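# Feed one blank from the stack into the die

## Task

Lift a single blank from the stack on its stand (the rest must stay on the stand) and push it into the die until it rests flat in the nest, up against the rear pins; at the end the robot must not be in contact with any loose part.

## Robot and tools

Robot: two arms on a table. left_arm sits on the +y side and carries a left hand; right_arm carries a right hand. Each hand has four digits (index, middle, ring, thumb) driven by sixteen motors; the left hand mirrors the right. Calibrated bases in the scene frame: left_arm (+0.003, +0.323, +0.022) m, right_arm (+0.014, -0.298, +0.008) m, each turned only slightly about z.

Frames. Scene frame: origin at table-top height midway between the nominal bases, +z up, +x out over the table, +y toward left_arm. Fixed cameras and the table use it. Reported hand positions, quaternions and targets use each arm's own base frame. Motion offsets use the axes of that arm's current Hand target. Hand point axes (right hand): +z toward the straight fingertips, +x across the palm away from the thumb, +y out of the palm face (palm surface at y = -0.062 m). On the left hand +x points toward the thumb. Straight fingertips reach about 0.12 m beyond the hand point along +z. A rigid mast near the wrist on the palm side can collide with things.

execute_actions(actions, cameras). actions is a list of actions, run in order. Each action is a table of 1 to 15 rows, one row per 1/30 s step; if fewer than 15 rows are given, the last one is repeated. Every row is a single flat list of 48 numbers, each in [-1, 1], covering both arms even if one is idle:
1-6: left_arm dx, dy, dz, rx, ry, rz; 7-22: left hand motor goals; 23: left current_limit; 24: left speed; 25-30: right_arm dx..rz; 31-46: right hand motor goals; 47: right current_limit; 48: right speed.
Pose numbers are an offset, not a pose: each row gives the displacement from the Hand target held when that action began, in that target's axes; rows do not accumulate within an action, but each new action starts from the updated target, so repeating an offset moves further. Scale: 1.0 = 0.6 m for dx, dy, dz and 180 degrees for the rotation vector rx, ry, rz. Orientation commands are clipped to within 40 degrees of the measured orientation each step.
Hand motor goals are absolute positions, not offsets: each maps linearly between the hinge's two stops. Order per hand: index_mcp, index_abd, index_pip, index_dip, thumb_cmc, thumb_axl, thumb_mcp, thumb_ipl, middle_mcp, middle_abd, middle_pip, middle_dip, ring_mcp, ring_abd, ring_pip, ring_dip. Straight values: _mcp -0.75, _abd 0.00, _pip -0.58, _dip -0.70, thumb_cmc -0.71, thumb_axl -0.68, thumb_mcp -0.23, thumb_ipl -0.17. Toward +1 the finger hinges curl toward the palm, _abd spreads away from the thumb, thumb_cmc brings the thumb in front of the palm. A 0 is a real goal; to hold a hand unchanged, resend its hand_goal, hand_current_limit and hand_speed. current_limit maps -1..+1 to 0..550 mA (floor 11 mA) and also limits hinge speed; speed sets the goal slew rate at (speed+1)/2 of 8.5 rad/s. Initial values: current_limit +0.4, speed -0.6; last written values persist.
cameras: list of names (cam_head_left, cam_head_right, cam_high, or ["all"]); [] for none. If omitted or null, an empty actions list returns all images, otherwise none. An unknown name voids the call. An empty actions list is a pure look.

zoom_image(camera, region): enlarges part of the newest image from cam_head_left, cam_head_right or cam_high; region = [x0, y0, x1, y1] in pixels from the top-left, at most 504 by 504. Images are 896x504.

read_manual(section): returns licence text only; useless for control.

finished_scene(scene): integer scene number; ends the scene irreversibly. The blank must remain correctly seated with the robot let go.

Results: end_effector_position (m) and end_effector_quat_wxyz per arm in its base frame; Hand target (the commanded pose after clipping, base for the next offsets); joint positions, velocities ("within noise" when still) and torques (include gravity, have offsets and noise; numbers 3 and 4 wrap at ±28 N m); step readings of position during motion; per hand: hand_goal, hand_measured (same scale), hand_current_ma (positive pushes toward -1), hand_state words moving, goal, blocked, overload; hand_current_limit, hand_speed; motor temperatures.

Behaviour: the hand often rests short of its target by up to a few cm (friction, weight, more when loaded); an all-zero action re-requests the target, and a remaining gap can be sent as an extra offset. The elbow sags under load, so aim higher. Very small moves may not start. To stop pressing on something, command the target back beyond the current hand point. Near the first joint's axis, small hand moves can swing the whole arm. A finger pushes only while its goal is beyond the contact surface.

Avoid: dropping or releasing a moving part, knocking anything off the table, hitting fixed or heavy objects, hard pushes, and any contact or squeeze between the two arms or hands. A motor drawing 495 mA or more for 5 s accumulated shuts off for 10 s. Arms heat when holding loads, stretched out or pushing against unreachable poses: MOTOR HOT appears at 85 °C, and at 100 °C the arm goes limp for 30 s or more. While the arm is stopped, new hand numbers are discarded. Loose objects may occasionally get nudged by an outside push.

Each tool is called after ">>>" as name(argument=value, ...), one argument or row to a line, values as JSON.

## Session

>>> execute_actions(
  actions=[],
)

Scene clock: 0.00 s.
left_arm: end_effector_position=(+0.1752, +0.0122, +0.2025) hand_goal=(-0.754, +0.000, -0.576, -0.696, -0.714, -0.678, -0.226, -0.168, -0.754, +0.000, -0.576, -0.696, -0.754, +0.000, -0.576, -0.696) hand_measured=(-0.754, +0.000, -0.576, -0.696, -0.714, -0.678, -0.226, -0.168, -0.754, +0.000, -0.576, -0.696, -0.754, +0.000, -0.576, -0.696) hand_current_ma=(+0, +0, +0, +0, +0, +0, +0, +0, +0, +0, +0, +0, +0, +0, +0, +0) hand_state=(goal, goal, goal, goal, goal, goal, goal, goal, goal, goal, goal, goal, goal, goal, goal, goal) hand_current_limit=0.40 hand_speed=-0.60 end_effector_quat_wxyz=(-0.067, -0.206, +0.958, -0.188) | right_arm: end_effector_position=(+0.2318, +0.2877, +0.3070) hand_goal=(-0.754, +0.000, -0.576, -0.696, -0.714, -0.678, -0.226, -0.168, -0.754, +0.000, -0.576, -0.696, -0.754, +0.000, -0.576, -0.696) hand_measured=(-0.754, +0.000, -0.576, -0.696, -0.714, -0.678, -0.226, -0.168, -0.754, +0.000, -0.576, -0.696, -0.754, +0.000, -0.576, -0.696) hand_current_ma=(+0, +0, +0, +0, +0, +0, +0, +0, +0, +0, +0, +0, +0, +0, +0, +0) hand_state=(goal, goal, goal, goal, goal, goal, goal, goal, goal, goal, goal, goal, goal, goal, goal, goal) hand_current_limit=0.40 hand_speed=-0.60 end_effector_quat_wxyz=(+0.092, +0.175, +0.980, +0.011)
Joint positions: left_arm=[0.069 0.976 0.917 -1.596 0.394 -1.908] | right_arm=[0.969 1.013 1.157 -1.618 0.158 -0.256]
Joint velocities: within noise
Joint torques (N m): no reading
Motor temperatures (°C): left_arm=[25 28 29 27 24 25] | right_arm=[29 32 25 29 25 25]
Heat: left arm: hottest elbow 29 °C; right arm: hottest shoulder 32 °C.
Hand target: left_arm +0.1832, +0.0126, +0.2123; -0.052, -0.203, +0.959, -0.191 | right_arm +0.2343, +0.2913, +0.3183; +0.097, +0.176, +0.979, +0.022

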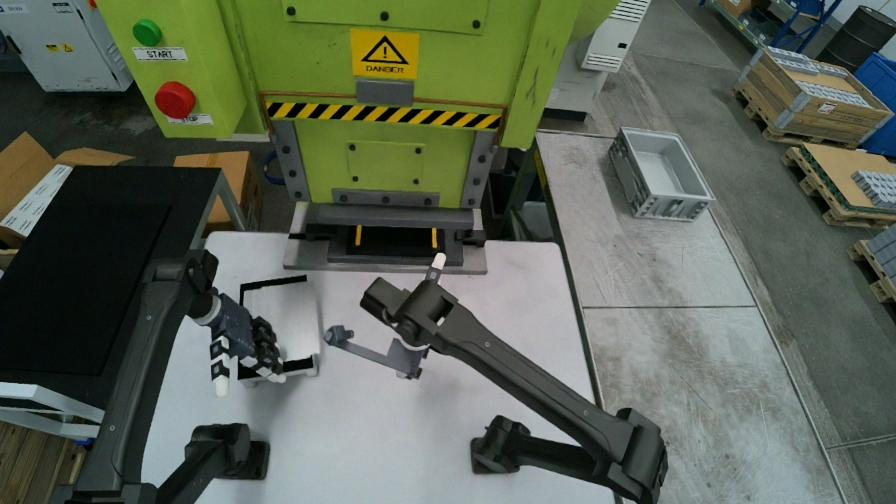

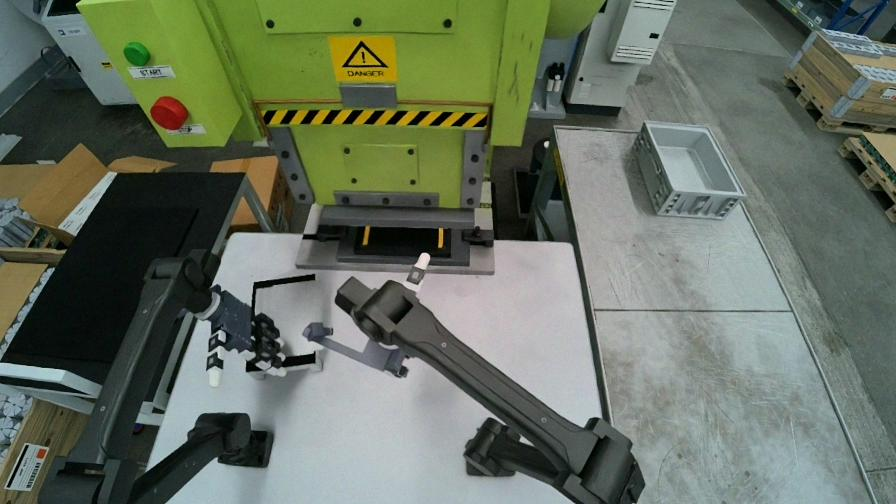

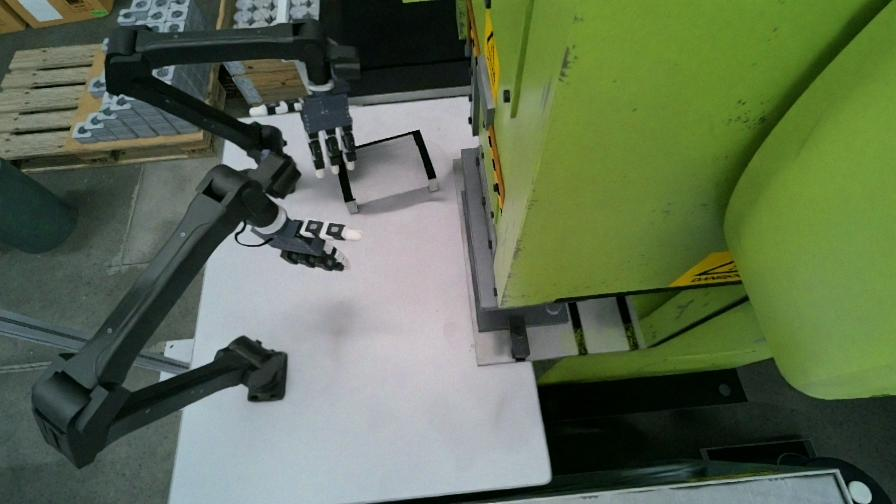

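>>> zoom_image(
  camera="cam_head_left",
  region=[190, 190, 520, 410],
)

>>> zoom_image(
  camera="cam_head_right",
  region=[190, 190, 520, 410],
)

>>> zoom_image(
  camera="cam_high",
  region=[240, 80, 500, 260],
)

Scaled by 1.527.

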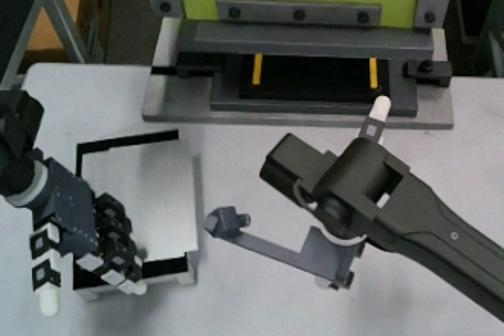

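Scaled by 1.527.

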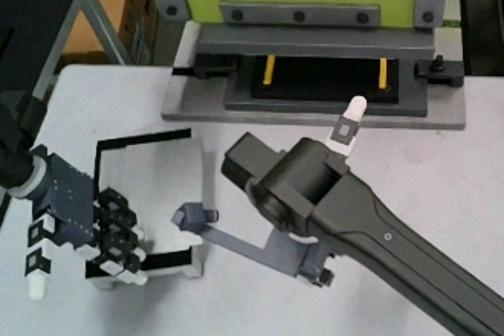

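Scaled by 1.938.

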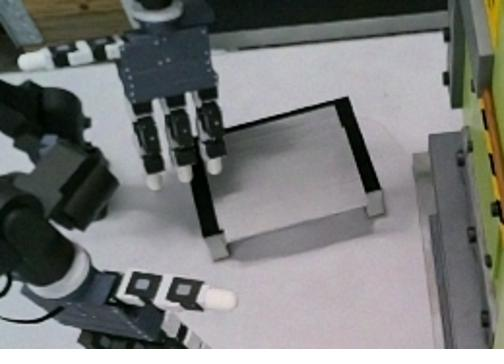

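>>> execute_actions(
  actions=[
    [[0,0,-0.13,0,0,0,-0.754,0,-0.576,-0.696,-0.714,-0.678,-0.226,-0.168,-0.754,0,-0.576,-0.696,-0.754,0,-0.576,-0.696,0.4,-0.6,-0.1,-0.17,-0.023,0,0,0,-0.754,0,-0.576,-0.696,-0.714,-0.678,-0.226,-0.168,-0.754,0,-0.576,-0.696,-0.754,0,-0.576,-0.696,0.4,-0.6]],
    [[0.12,0.02,-0.08,0,0,0,-0.754,0,-0.576,-0.696,-0.714,-0.678,-0.226,-0.168,-0.754,0,-0.576,-0.696,-0.754,0,-0.576,-0.696,0.4,-0.6,-0.1,-0.17,-0.023,0,0,0,-0.754,0,-0.576,-0.696,-0.714,-0.678,-0.226,-0.168,-0.754,0,-0.576,-0.696,-0.754,0,-0.576,-0.696,0.4,-0.6]],
    [[0.12,0.02,-0.08,0,0,0,-0.754,0,-0.576,-0.696,-0.714,-0.678,-0.226,-0.168,-0.754,0,-0.576,-0.696,-0.754,0,-0.576,-0.696,0.4,-0.6,-0.1,-0.17,-0.023,0,0,0,-0.754,0,-0.576,-0.696,-0.714,-0.678,-0.226,-0.168,-0.754,0,-0.576,-0.696,-0.754,0,-0.576,-0.696,0.4,-0.6]],
  ],
  cameras=["all"],
)

Scene clock: 79.37 s.
left_arm: end_effector_position=(+0.0487, +0.0479, +0.3769) hand_goal=(-0.754, +0.000, -0.576, -0.696, -0.714, -0.678, -0.226, -0.168, -0.754, +0.000, -0.576, -0.696, -0.754, +0.000, -0.576, -0.696) hand_measured=(-0.752, +0.000, -0.576, -0.696, -0.712, -0.678, -0.222, -0.168, -0.750, +0.000, -0.576, -0.696, -0.750, +0.000, -0.576, -0.696) hand_current_ma=(+0, +0, +0, +0, +0, +0, +1, +0, +0, +0, +0, +0, +0, +0, +0, +0) hand_state=(goal, goal, goal, goal, goal, goal, goal, goal, goal, goal, goal, goal, goal, goal, goal, goal) hand_current_limit=0.40 hand_speed=-0.60 end_effector_quat_wxyz=(+0.368, -0.218, +0.893, -0.136) | right_arm: end_effector_position=(+0.2824, -0.0544, +0.3482) hand_goal=(-0.754, +0.000, -0.576, -0.696, -0.714, -0.678, -0.226, -0.168, -0.754, +0.000, -0.576, -0.696, -0.754, +0.000, -0.576, -0.696) hand_measured=(-0.754, +0.000, -0.576, -0.696, -0.714, -0.678, -0.224, -0.168, -0.754, +0.000, -0.576, -0.696, -0.752, +0.000, -0.576, -0.696) hand_current_ma=(+0, +0, +0, +0, +0, +0, +0, +0, +0, +0, +0, +0, +0, +0, +0, +0) hand_state=(goal, goal, goal, goal, goal, goal, goal, goal, goal, goal, goal, goal, goal, goal, goal, goal) hand_current_limit=0.40 hand_speed=-0.60 end_effector_quat_wxyz=(+0.085, +0.182, +0.979, +0.024)
Joint positions: left_arm=[0.001 0.266 1.172 -1.673 0.083 -2.084] | right_arm=[-0.565 0.96 1.232 -1.702 -0.107 -1.762]
Joint torques (N m): left_arm=[0.97 5.13 11.29 1.83 0 -0.07] | right_arm=[-1.32 -2.14 12.16 0.34 -0.36 -0.05]
Motor temperatures (°C): left_arm=[25 28 34 27 24 25] | right_arm=[29 32 29 29 25 25]
Heat: left arm: hottest elbow 34 °C; right arm: hottest shoulder 32 °C.
Hand target: left_arm +0.0460, +0.0470, +0.3900; +0.035, -0.213, +0.960, -0.180 | right_arm +0.2874, -0.0587, +0.3678; +0.097, +0.176, +0.979, +0.022
Off the commanded pose: left_arm 0.013 m, 50 deg; orientation clipped | right_arm 0.021 m, 1 deg.
shoulder posture changed (left arm): the wrist came as close to joint 1's axis as it can, and the arm is now in the other of its two shoulder postures.
joint sent to its limit (left arm) — joint 4 (wrist pitch), lower limit; joint 6 (wrist roll), lower limit. The joint targets are off in orientation, not in position.
joint sent to its limit (right arm) — joint 4 (wrist pitch), lower limit. The joint targets still meet the commanded pose.
Step readings (end_effector_position of left_arm | right_arm):
0: (+0.1752, +0.0122, +0.2025) | (+0.2318, +0.2877, +0.3070)
1: (+0.1752, +0.0124, +0.2025) | (+0.2319, +0.2876, +0.3071)
2: (+0.1748, +0.0145, +0.2033) | (+0.2325, +0.2856, +0.3077)
4: (+0.1715, +0.0218, +0.2105) | (+0.2400, +0.2658, +0.3086)
8: (+0.1724, +0.0328, +0.2386) | (+0.2535, +0.2054, +0.3233)
15: (+0.1772, +0.0387, +0.2632) | (+0.2513, +0.1732, +0.3389)
16: (+0.1769, +0.0390, +0.2633) | (+0.2517, +0.1722, +0.3385)
17: (+0.1756, +0.0411, +0.2643) | (+0.2531, +0.1692, +0.3374)
19: (+0.1679, +0.0460, +0.2716) | (+0.2632, +0.1444, +0.3374)
23: (+0.1401, +0.0482, +0.2944) | (+0.2736, +0.0824, +0.3437)
30: (+0.1158, +0.0483, +0.3160) | (+0.2685, +0.0555, +0.3423)
31: (+0.1155, +0.0480, +0.3161) | (+0.2687, +0.0542, +0.3409)
32: (+0.1135, +0.0489, +0.3172) | (+0.2691, +0.0502, +0.3395)
34: (+0.1049, +0.0516, +0.3214) | (+0.2727, +0.0222, +0.3379)
38: (+0.0745, +0.0526, +0.3425) | (+0.2771, -0.0401, +0.3440)
45: (+0.0472, +0.0496, +0.3770) | (+0.2855, -0.0590, +0.3493)

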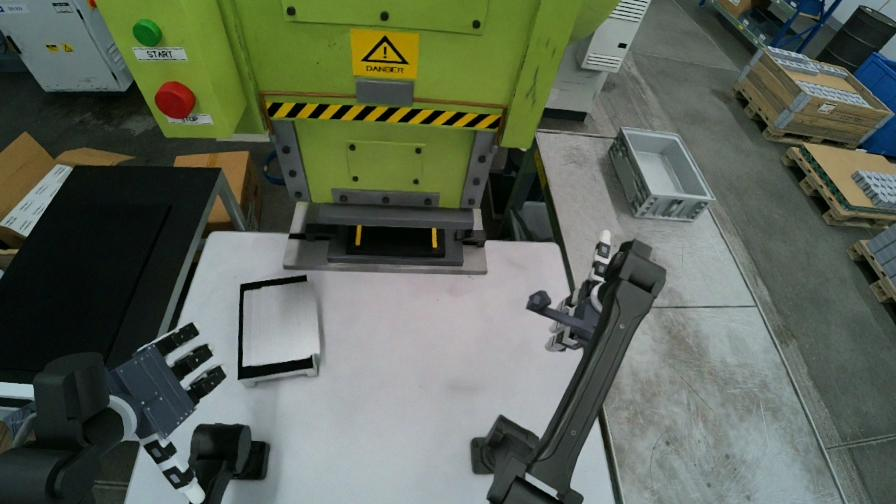

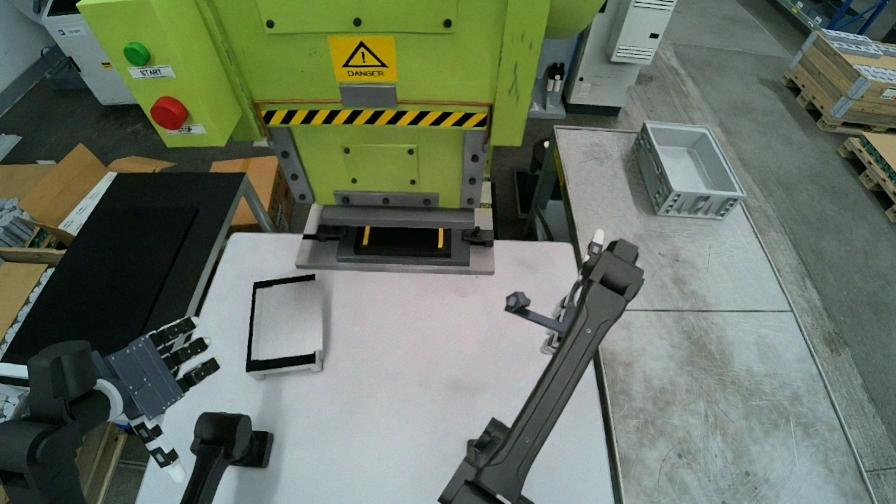

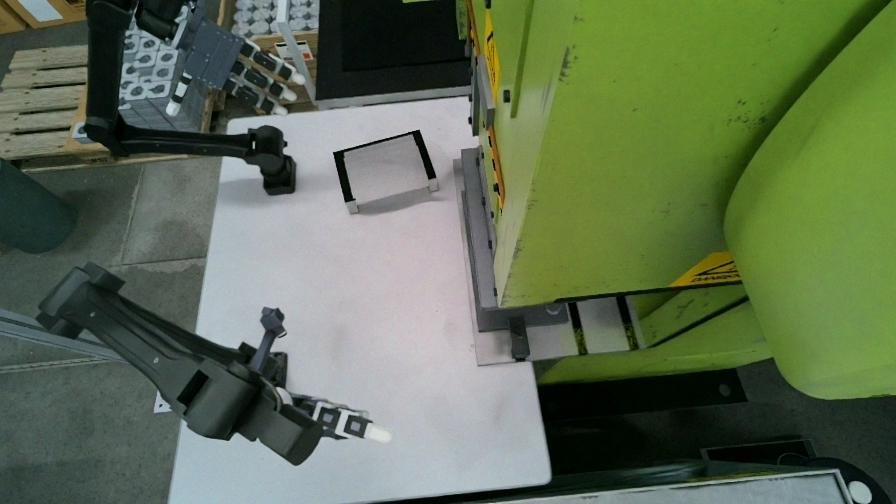

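>>> zoom_image(
  camera="cam_head_left",
  region=[225, 265, 335, 390],
)

>>> zoom_image(
  camera="cam_head_right",
  region=[235, 265, 345, 390],
)

>>> zoom_image(
  camera="cam_high",
  region=[325, 120, 455, 220],
)

>>> zoom_image(
  camera="cam_head_left",
  region=[275, 180, 505, 285],
)

>>> zoom_image(
  camera="cam_high",
  region=[440, 100, 640, 380],
)

Scaled by 4.032.

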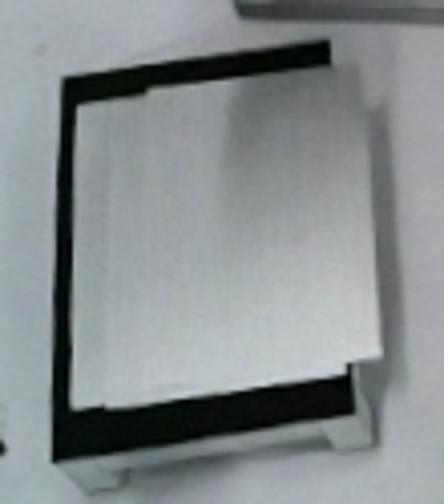

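Scaled by 4.032.

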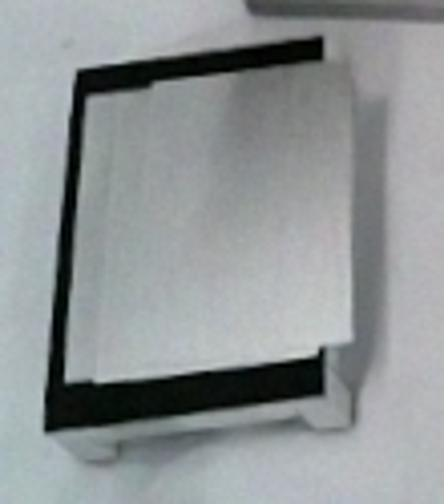

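Scaled by 3.877.

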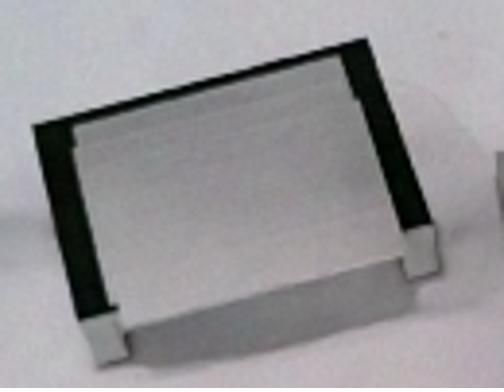

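Scaled by 2.191.

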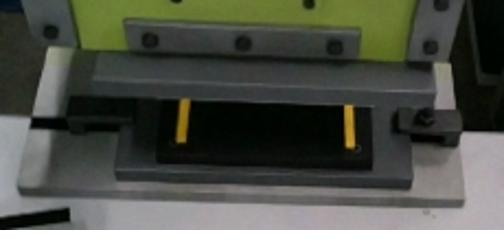

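Scaled by 1.800.

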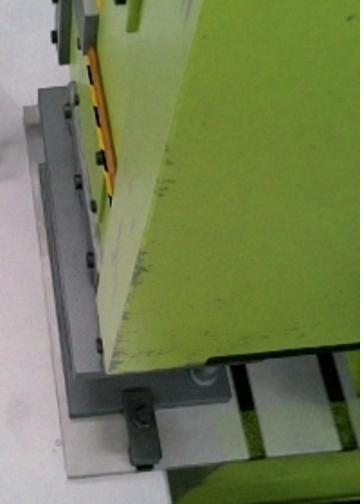

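>>> execute_actions(
  actions=[
    [[0,0,0,0,0,0,-0.754,0,-0.576,-0.696,-0.714,-0.678,-0.226,-0.168,-0.754,0,-0.576,-0.696,-0.754,0,-0.576,-0.696,0.4,-0.6,0.06,0.16,0.035,0.008,0.064,-0.173,0.479,0,-0.576,-0.696,0.671,-0.677,-0.562,-0.168,0.479,0,-0.576,-0.696,0.479,0,-0.576,-0.696,0.4,-0.6]],
    [[0,0,0,0,0,0,-0.754,0,-0.576,-0.696,-0.714,-0.678,-0.226,-0.168,-0.754,0,-0.576,-0.696,-0.754,0,-0.576,-0.696,0.4,-0.6,-0.05,0.24,0.04,0,0,0,0.479,0,-0.576,-0.696,0.671,-0.677,-0.562,-0.168,0.479,0,-0.576,-0.696,0.479,0,-0.576,-0.696,0.4,-0.6]],
    [[0,0,0,0,0,0,-0.754,0,-0.576,-0.696,-0.714,-0.678,-0.226,-0.168,-0.754,0,-0.576,-0.696,-0.754,0,-0.576,-0.696,0.4,-0.6,-0.05,0.24,0.04,0,0,0,0.479,0,-0.576,-0.696,0.671,-0.677,-0.562,-0.168,0.479,0,-0.576,-0.696,0.479,0,-0.576,-0.696,0.4,-0.6]],
  ],
  cameras=["all"],
)

Scene clock: 297.47 s.
left_arm: end_effector_position=(+0.0493, +0.0475, +0.3769) hand_goal=(-0.754, +0.000, -0.576, -0.696, -0.714, -0.678, -0.226, -0.168, -0.754, +0.000, -0.576, -0.696, -0.754, +0.000, -0.576, -0.696) hand_measured=(-0.752, +0.000, -0.576, -0.696, -0.712, -0.678, -0.222, -0.168, -0.750, +0.000, -0.576, -0.696, -0.750, +0.000, -0.576, -0.696) hand_current_ma=(+0, +0, +0, +0, +0, +0, +1, +0, +0, +0, +0, +0, +0, +0, +0, +0) hand_state=(goal, goal, goal, goal, goal, goal, goal, goal, goal, goal, goal, goal, goal, goal, goal, goal) hand_current_limit=0.40 hand_speed=-0.60 end_effector_quat_wxyz=(+0.368, -0.213, +0.895, -0.138) | right_arm: end_effector_position=(+0.2844, +0.3299, +0.2839) hand_goal=(+0.478, +0.000, -0.576, -0.696, +0.670, -0.678, -0.562, -0.168, +0.478, +0.000, -0.576, -0.696, +0.478, +0.000, -0.576, -0.696) hand_measured=(+0.458, +0.000, -0.576, -0.696, +0.668, -0.678, -0.554, -0.168, +0.456, +0.000, -0.576, -0.696, +0.454, +0.000, -0.576, -0.696) hand_current_ma=(-7, +0, +0, +0, +0, +0, +1, +0, -9, +0, +0, +0, -9, +0, +0, +0) hand_state=(goal, goal, goal, goal, goal, goal, goal, goal, blocked, goal, goal, goal, blocked, goal, goal, goal) hand_current_limit=0.40 hand_speed=-0.60 end_effector_quat_wxyz=(-0.015, -0.100, +0.995, -0.005)
Joint positions: left_arm=[-0.011 0.266 1.172 -1.673 0.082 -2.084] | right_arm=[0.712 1.325 1.372 -1.649 -0.008 -1.059]
Joint torques (N m): left_arm=[0.85 4.95 11.29 1.84 -0.01 -0.07] | right_arm=[-0.79 -6.95 12.05 0.06 -0.29 0.09]
Motor temperatures (°C): left_arm=[25 28 35 27 24 25] | right_arm=[28 31 36 28 25 25]
Heat: left arm: hottest elbow 35 °C; right arm: hottest elbow 36 °C.
Hand target: left_arm +0.0460, +0.0469, +0.3900; +0.035, -0.213, +0.960, -0.180 | right_arm +0.2956, +0.3383, +0.3004; -0.001, -0.095, +0.995, +0.001
Off the commanded pose: left_arm 0.013 m, 39 deg | right_arm 0.022 m, 2 deg.
joint sent to its limit (left arm) — joint 4 (wrist pitch), lower limit; joint 6 (wrist roll), lower limit. The joint targets are off in orientation, not in position.
Step readings (end_effector_position of left_arm | right_arm):
0: (+0.0487, +0.0479, +0.3769) | (+0.2823, -0.0544, +0.3482)
1: (+0.0487, +0.0479, +0.3769) | (+0.2822, -0.0542, +0.3481)
2: (+0.0488, +0.0479, +0.3769) | (+0.2808, -0.0521, +0.3464)
4: (+0.0489, +0.0479, +0.3769) | (+0.2796, -0.0339, +0.3429)
8: (+0.0491, +0.0476, +0.3769) | (+0.2781, +0.0226, +0.3363)
15: (+0.0492, +0.0476, +0.3769) | (+0.2832, +0.0436, +0.3286)
16: (+0.0492, +0.0476, +0.3769) | (+0.2837, +0.0439, +0.3284)
17: (+0.0492, +0.0476, +0.3769) | (+0.2844, +0.0479, +0.3280)
19: (+0.0493, +0.0475, +0.3769) | (+0.2837, +0.0748, +0.3286)
23: (+0.0493, +0.0475, +0.3769) | (+0.2668, +0.1501, +0.3301)
30: (+0.0493, +0.0475, +0.3769) | (+0.2747, +0.1837, +0.3101)
31: (+0.0493, +0.0475, +0.3769) | (+0.2772, +0.1848, +0.3074)
32: (+0.0493, +0.0475, +0.3769) | (+0.2791, +0.1896, +0.3045)
34: (+0.0493, +0.0475, +0.3769) | (+0.2763, +0.2159, +0.3006)
38: (+0.0493, +0.0475, +0.3769) | (+0.2559, +0.2914, +0.2899)
45: (+0.0493, +0.0475, +0.3769) | (+0.2730, +0.3268, +0.2763)

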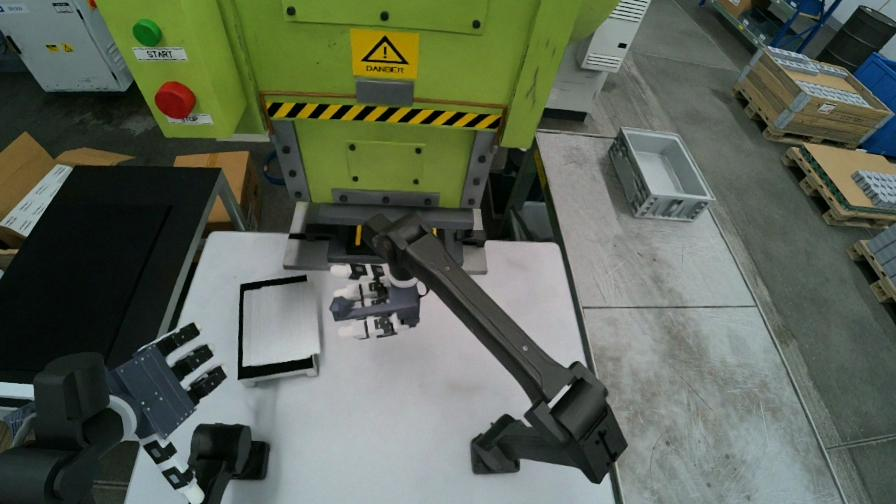

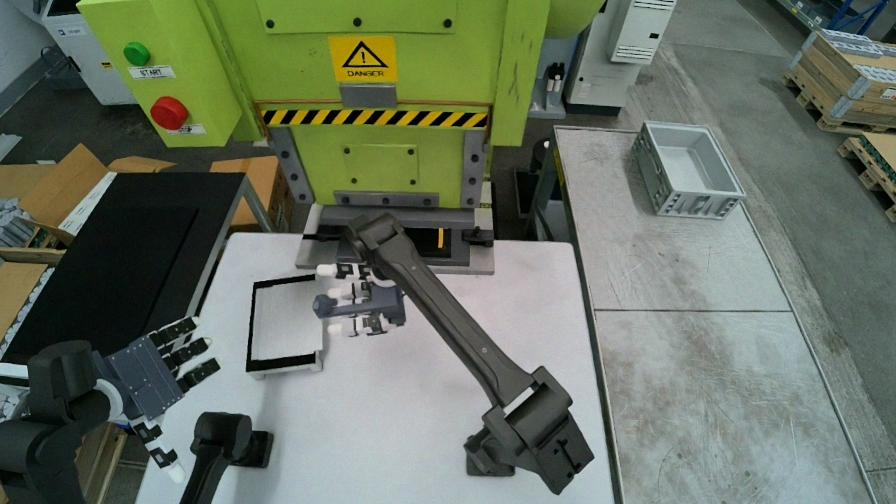

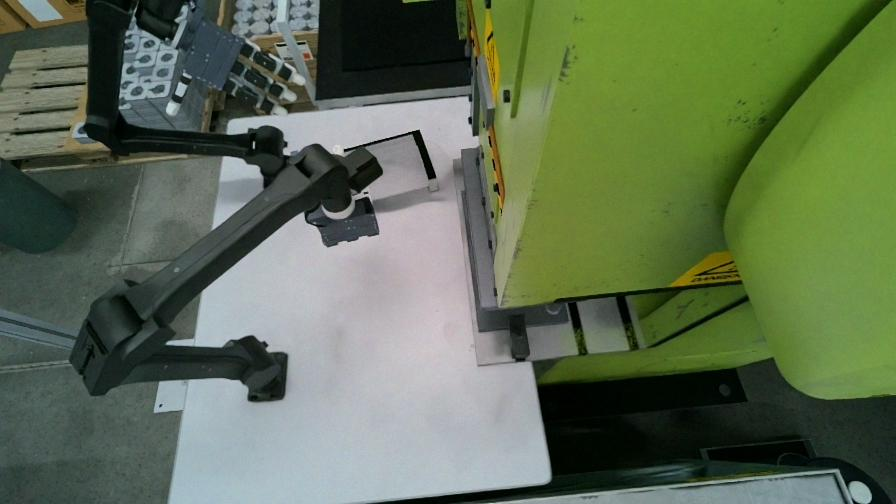

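>>> zoom_image(
  camera="cam_head_left",
  region=[310, 250, 440, 350],
)

>>> zoom_image(
  camera="cam_head_right",
  region=[300, 250, 430, 350],
)

>>> zoom_image(
  camera="cam_high",
  region=[290, 120, 440, 260],
)

Scaled by 3.877.

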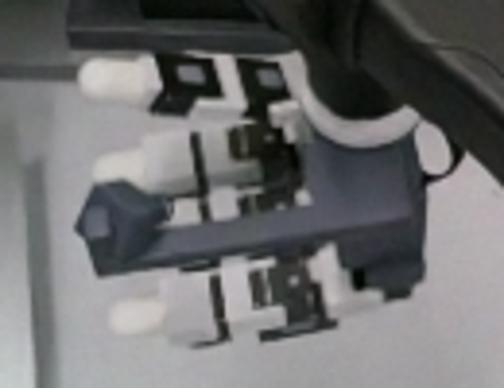

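Scaled by 3.877.

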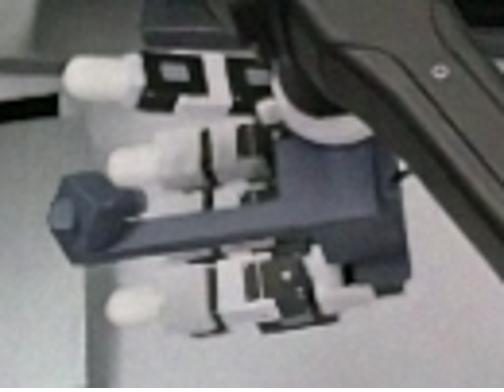

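Scaled by 3.360.

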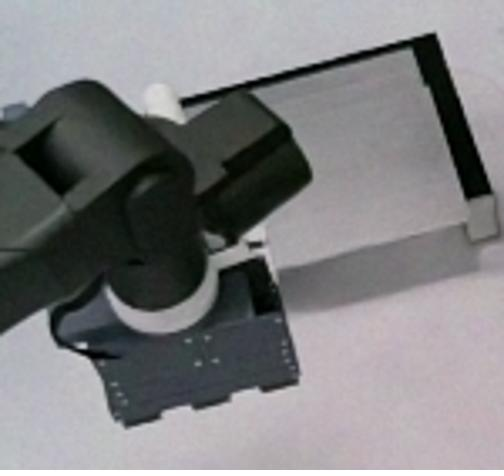

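>>> execute_actions(
  actions=[
    [[0,0,0,0,0,0,-0.754,0,-0.576,-0.696,-0.714,-0.678,-0.226,-0.168,-0.754,0,-0.576,-0.696,-0.754,0,-0.576,-0.696,0.4,-0.6,-0.075,0,0.14,0,0,0,0.479,0,-0.576,-0.696,0.671,-0.677,-0.562,-0.168,0.479,0,-0.576,-0.696,0.479,0,-0.576,-0.696,0.4,-0.6]],
    [[0,0,0,0,0,0,-0.754,0,-0.576,-0.696,-0.714,-0.678,-0.226,-0.168,-0.754,0,-0.576,-0.696,-0.754,0,-0.576,-0.696,0.4,-0.6,-0.05,0,0.12,0,0,0,0.479,0,-0.576,-0.696,0.671,-0.677,-0.562,-0.168,0.479,0,-0.576,-0.696,0.479,0,-0.576,-0.696,0.4,-0.6]],
  ],
  cameras=["all"],
)

>>> zoom_image(
  camera="cam_head_left",
  region=[225, 250, 425, 390],
)

>>> zoom_image(
  camera="cam_head_right",
  region=[225, 250, 425, 390],
)

>>> zoom_image(
  camera="cam_high",
  region=[320, 120, 460, 260],
)

Scene clock: 382.97 s.
left_arm: end_effector_position=(+0.0493, +0.0475, +0.3769) hand_goal=(-0.754, +0.000, -0.576, -0.696, -0.714, -0.678, -0.226, -0.168, -0.754, +0.000, -0.576, -0.696, -0.754, +0.000, -0.576, -0.696) hand_measured=(-0.752, +0.000, -0.576, -0.696, -0.712, -0.678, -0.222, -0.168, -0.750, +0.000, -0.576, -0.696, -0.750, +0.000, -0.576, -0.696) hand_current_ma=(+0, +0, +0, +0, +0, +0, +1, +0, +0, +0, +0, +0, +0, +0, +0, +0) hand_state=(goal, goal, goal, goal, goal, goal, goal, goal, goal, goal, goal, goal, goal, goal, goal, goal) hand_current_limit=0.40 hand_speed=-0.60 end_effector_quat_wxyz=(+0.368, -0.213, +0.895, -0.138) | right_arm: end_effector_position=(+0.3644, +0.3512, +0.1426) hand_goal=(+0.478, +0.000, -0.576, -0.696, +0.670, -0.678, -0.562, -0.168, +0.478, +0.000, -0.576, -0.696, +0.478, +0.000, -0.576, -0.696) hand_measured=(+0.462, +0.000, -0.576, -0.696, +0.668, -0.678, -0.554, -0.168, +0.458, +0.000, -0.576, -0.696, +0.458, +0.000, -0.576, -0.696) hand_current_ma=(-5, +0, +0, +0, +0, +0, +1, +0, -6, +0, +0, +0, -7, +0, +0, +0) hand_state=(goal, goal, goal, goal, goal, goal, goal, goal, goal, goal, goal, goal, goal, goal, goal, goal) hand_current_limit=0.40 hand_speed=-0.60 end_effector_quat_wxyz=(-0.007, -0.093, +0.996, -0.003)
Joint positions: left_arm=[-0.011 0.266 1.172 -1.673 0.082 -2.084] | right_arm=[0.635 1.558 1.241 -1.268 -0.001 -1.121]
Joint torques (N m): left_arm=[0.85 5.07 11.28 1.83 -0.01 -0.06] | right_arm=[-0.97 -10.46 8.13 0.72 -0.41 -0.08]
Heat: left arm: hottest elbow 36 °C; right arm: hottest elbow 37 °C.
Hand target: left_arm +0.0460, +0.0469, +0.3900; +0.035, -0.213, +0.960, -0.180 | right_arm +0.3690, +0.3526, +0.1443; -0.001, -0.095, +0.995, +0.001
Off the commanded pose: left_arm 0.013 m, 39 deg | right_arm 0.005 m, 1 deg.
joint sent to its limit (left arm) — joint 4 (wrist pitch), lower limit; joint 6 (wrist roll), lower limit. The joint targets are off in orientation, not in position.
Step readings (end_effector_position of left_arm | right_arm):
0: (+0.0493, +0.0475, +0.3769) | (+0.2844, +0.3299, +0.2839)
1: (+0.0493, +0.0475, +0.3769) | (+0.2845, +0.3299, +0.2838)
2: (+0.0493, +0.0475, +0.3769) | (+0.2874, +0.3310, +0.2835)
4: (+0.0493, +0.0475, +0.3769) | (+0.2989, +0.3371, +0.2802)
8: (+0.0493, +0.0475, +0.3769) | (+0.3225, +0.3408, +0.2483)
15: (+0.0493, +0.0475, +0.3769) | (+0.3362, +0.3437, +0.2120)
16: (+0.0493, +0.0475, +0.3769) | (+0.3366, +0.3440, +0.2122)
17: (+0.0493, +0.0475, +0.3769) | (+0.3385, +0.3456, +0.2114)
19: (+0.0493, +0.0475, +0.3769) | (+0.3452, +0.3498, +0.2059)
23: (+0.0493, +0.0475, +0.3769) | (+0.3569, +0.3505, +0.1746)
30: (+0.0493, +0.0475, +0.3769) | (+0.3640, +0.3506, +0.1424)

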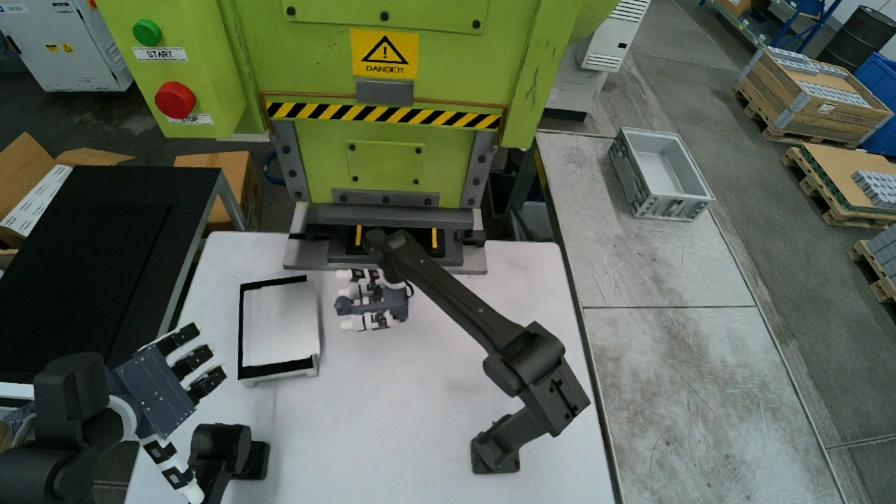

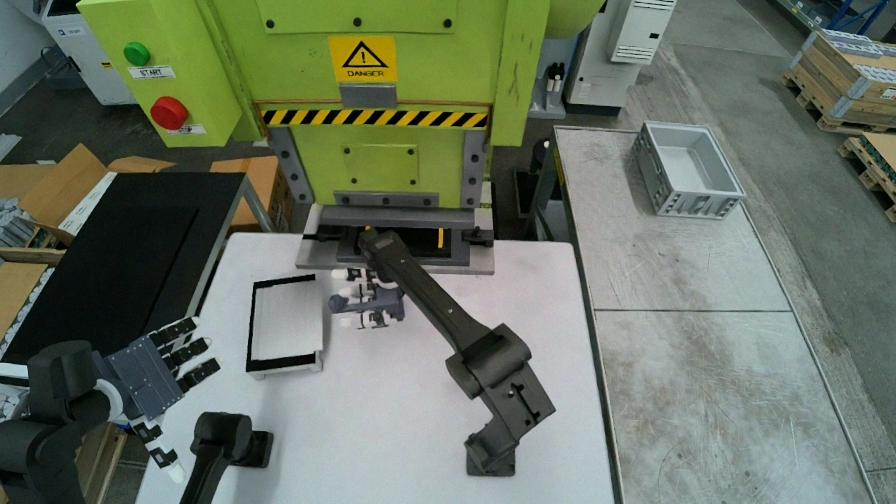

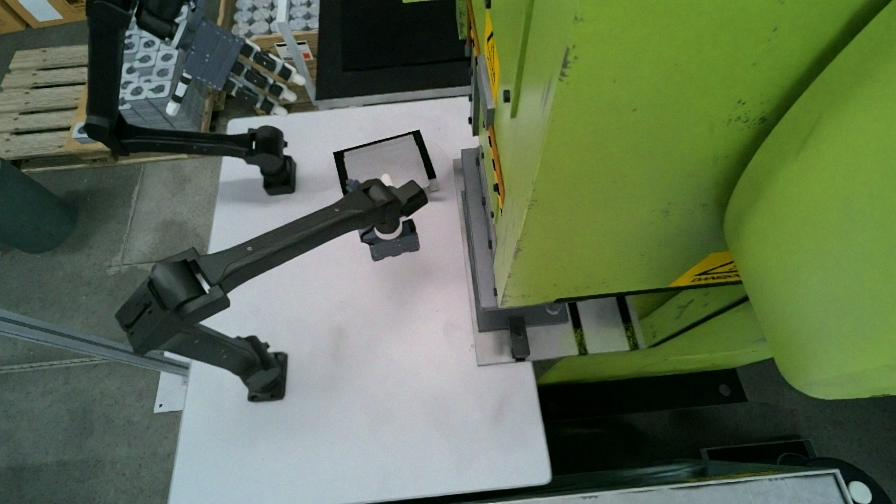

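Scaled by 2.520.

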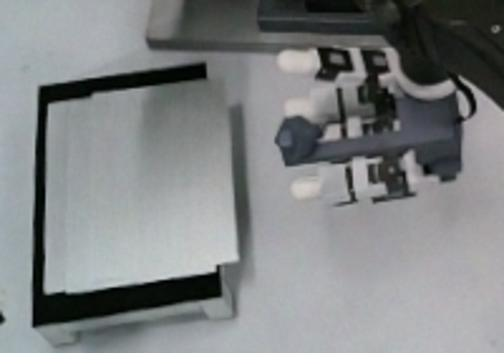

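Scaled by 2.520.

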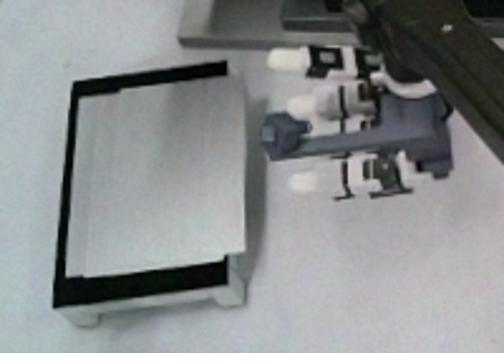

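Scaled by 3.600.

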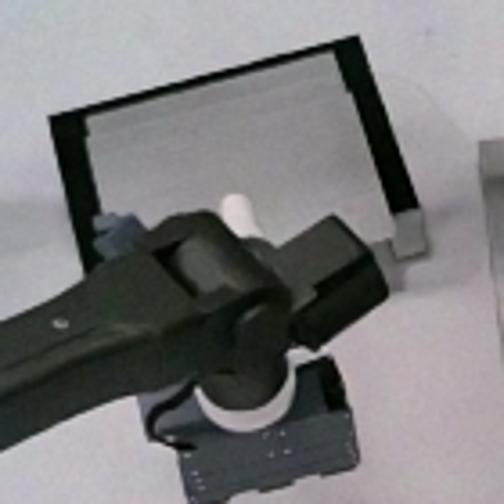

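>>> execute_actions(
  actions=[
    [[0,0,0,0,0,0,-0.754,0,-0.576,-0.696,-0.714,-0.678,-0.226,-0.168,-0.754,0,-0.576,-0.696,-0.754,0,-0.576,-0.696,0.4,-0.6,-0.015,0,0.125,0,0,0,0.479,0,-0.576,-0.696,0.671,-0.677,-0.562,-0.168,0.479,0,-0.576,-0.696,0.479,0,-0.576,-0.696,0.4,-0.6]],
  ],
  cameras=["all"],
)

>>> zoom_image(
  camera="cam_head_left",
  region=[225, 250, 425, 390],
)

>>> zoom_image(
  camera="cam_head_right",
  region=[225, 250, 425, 390],
)

>>> zoom_image(
  camera="cam_high",
  region=[320, 120, 460, 260],
)

Scene clock: 436.53 s.
left_arm: end_effector_position=(+0.0493, +0.0475, +0.3769) hand_goal=(-0.754, +0.000, -0.576, -0.696, -0.714, -0.678, -0.226, -0.168, -0.754, +0.000, -0.576, -0.696, -0.754, +0.000, -0.576, -0.696) hand_measured=(-0.752, +0.000, -0.576, -0.696, -0.712, -0.678, -0.222, -0.168, -0.750, +0.000, -0.576, -0.696, -0.750, +0.000, -0.576, -0.696) hand_current_ma=(+0, +0, +0, +0, +0, +0, +1, +0, +0, +0, +0, +0, +0, +0, +0, +0) hand_state=(goal, goal, goal, goal, goal, goal, goal, goal, goal, goal, goal, goal, goal, goal, goal, goal) hand_current_limit=0.40 hand_speed=-0.60 end_effector_quat_wxyz=(+0.368, -0.213, +0.895, -0.138) | right_arm: end_effector_position=(+0.3718, +0.3546, +0.0689) hand_goal=(+0.478, +0.000, -0.576, -0.696, +0.670, -0.678, -0.562, -0.168, +0.478, +0.000, -0.576, -0.696, +0.478, +0.000, -0.576, -0.696) hand_measured=(+0.462, +0.000, -0.576, -0.696, +0.668, -0.678, -0.554, -0.168, +0.458, +0.000, -0.576, -0.696, +0.458, +0.000, -0.576, -0.696) hand_current_ma=(-5, +0, +0, +0, +0, +0, +1, +0, -6, +0, +0, +0, -7, +0, +0, +0) hand_state=(goal, goal, goal, goal, goal, goal, goal, goal, goal, goal, goal, goal, goal, goal, goal, goal) hand_current_limit=0.40 hand_speed=-0.60 end_effector_quat_wxyz=(-0.006, -0.095, +0.995, -0.003)
Joint positions: left_arm=[-0.011 0.266 1.172 -1.673 0.082 -2.084] | right_arm=[0.631 1.655 1.15 -1.077 -0.001 -1.13]
Joint torques (N m): left_arm=[0.79 5.01 11.26 1.84 -0.01 -0.07] | right_arm=[-1.32 -10.81 7.53 0.73 -0.42 -0.07]
Heat: left arm: hottest elbow 36 °C; right arm: hottest shoulder 32 °C.
Hand target: left_arm +0.0460, +0.0469, +0.3900; +0.035, -0.213, +0.960, -0.180 | right_arm +0.3779, +0.3544, +0.0693; -0.001, -0.095, +0.996, +0.001
Off the commanded pose: left_arm 0.013 m, 39 deg | right_arm 0.006 m, 1 deg.
joint sent to its limit (left arm) — joint 4 (wrist pitch), lower limit; joint 6 (wrist roll), lower limit. The joint targets are off in orientation, not in position.
Step readings (end_effector_position of left_arm | right_arm):
0: (+0.0493, +0.0475, +0.3769) | (+0.3643, +0.3512, +0.1426)
1: (+0.0493, +0.0475, +0.3769) | (+0.3646, +0.3514, +0.1426)
2: (+0.0493, +0.0475, +0.3769) | (+0.3659, +0.3524, +0.1412)
4: (+0.0493, +0.0475, +0.3769) | (+0.3703, +0.3553, +0.1336)
8: (+0.0493, +0.0475, +0.3769) | (+0.3703, +0.3545, +0.1004)
15: (+0.0493, +0.0475, +0.3769) | (+0.3707, +0.3538, +0.0686)

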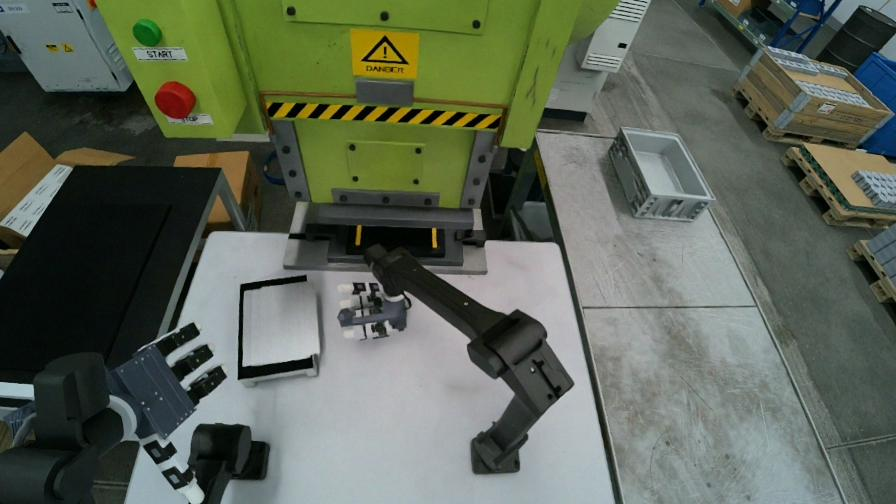

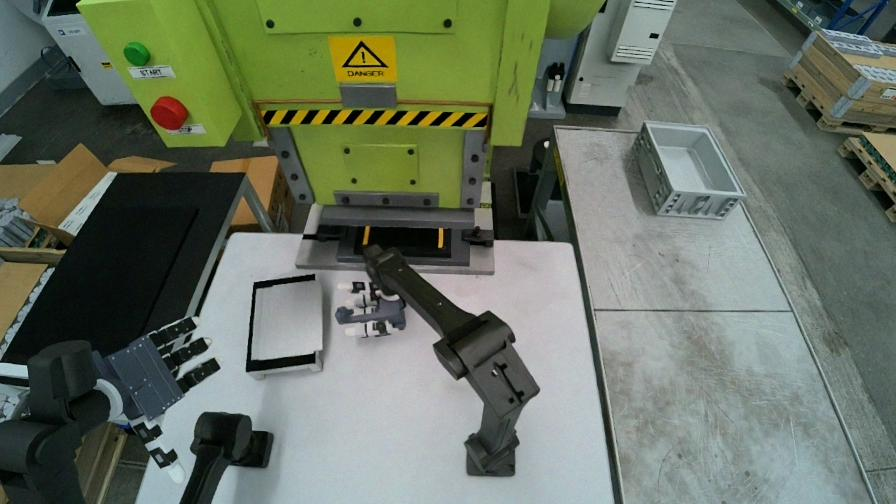

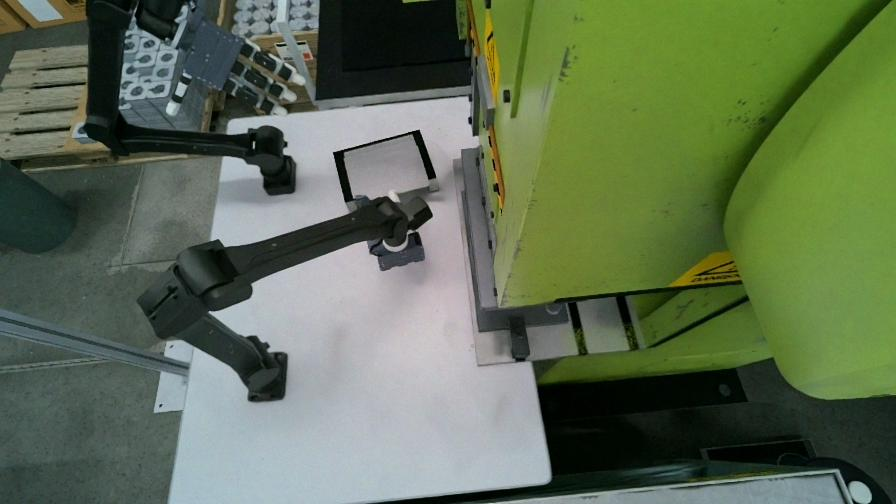

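Scaled by 2.520.

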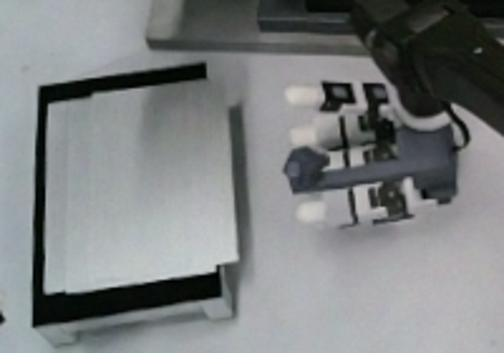

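Scaled by 2.520.

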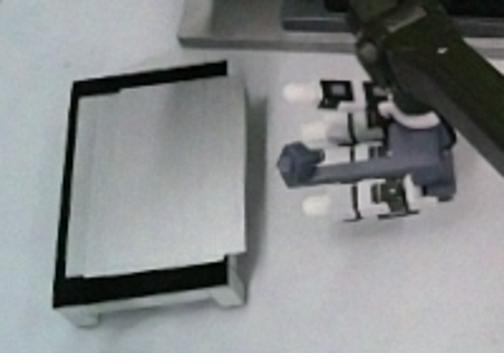

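Scaled by 3.600.

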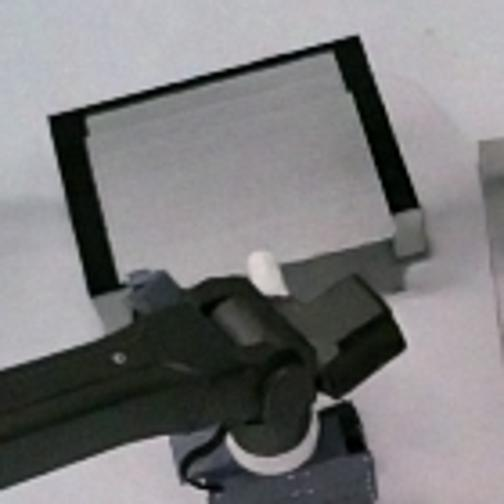

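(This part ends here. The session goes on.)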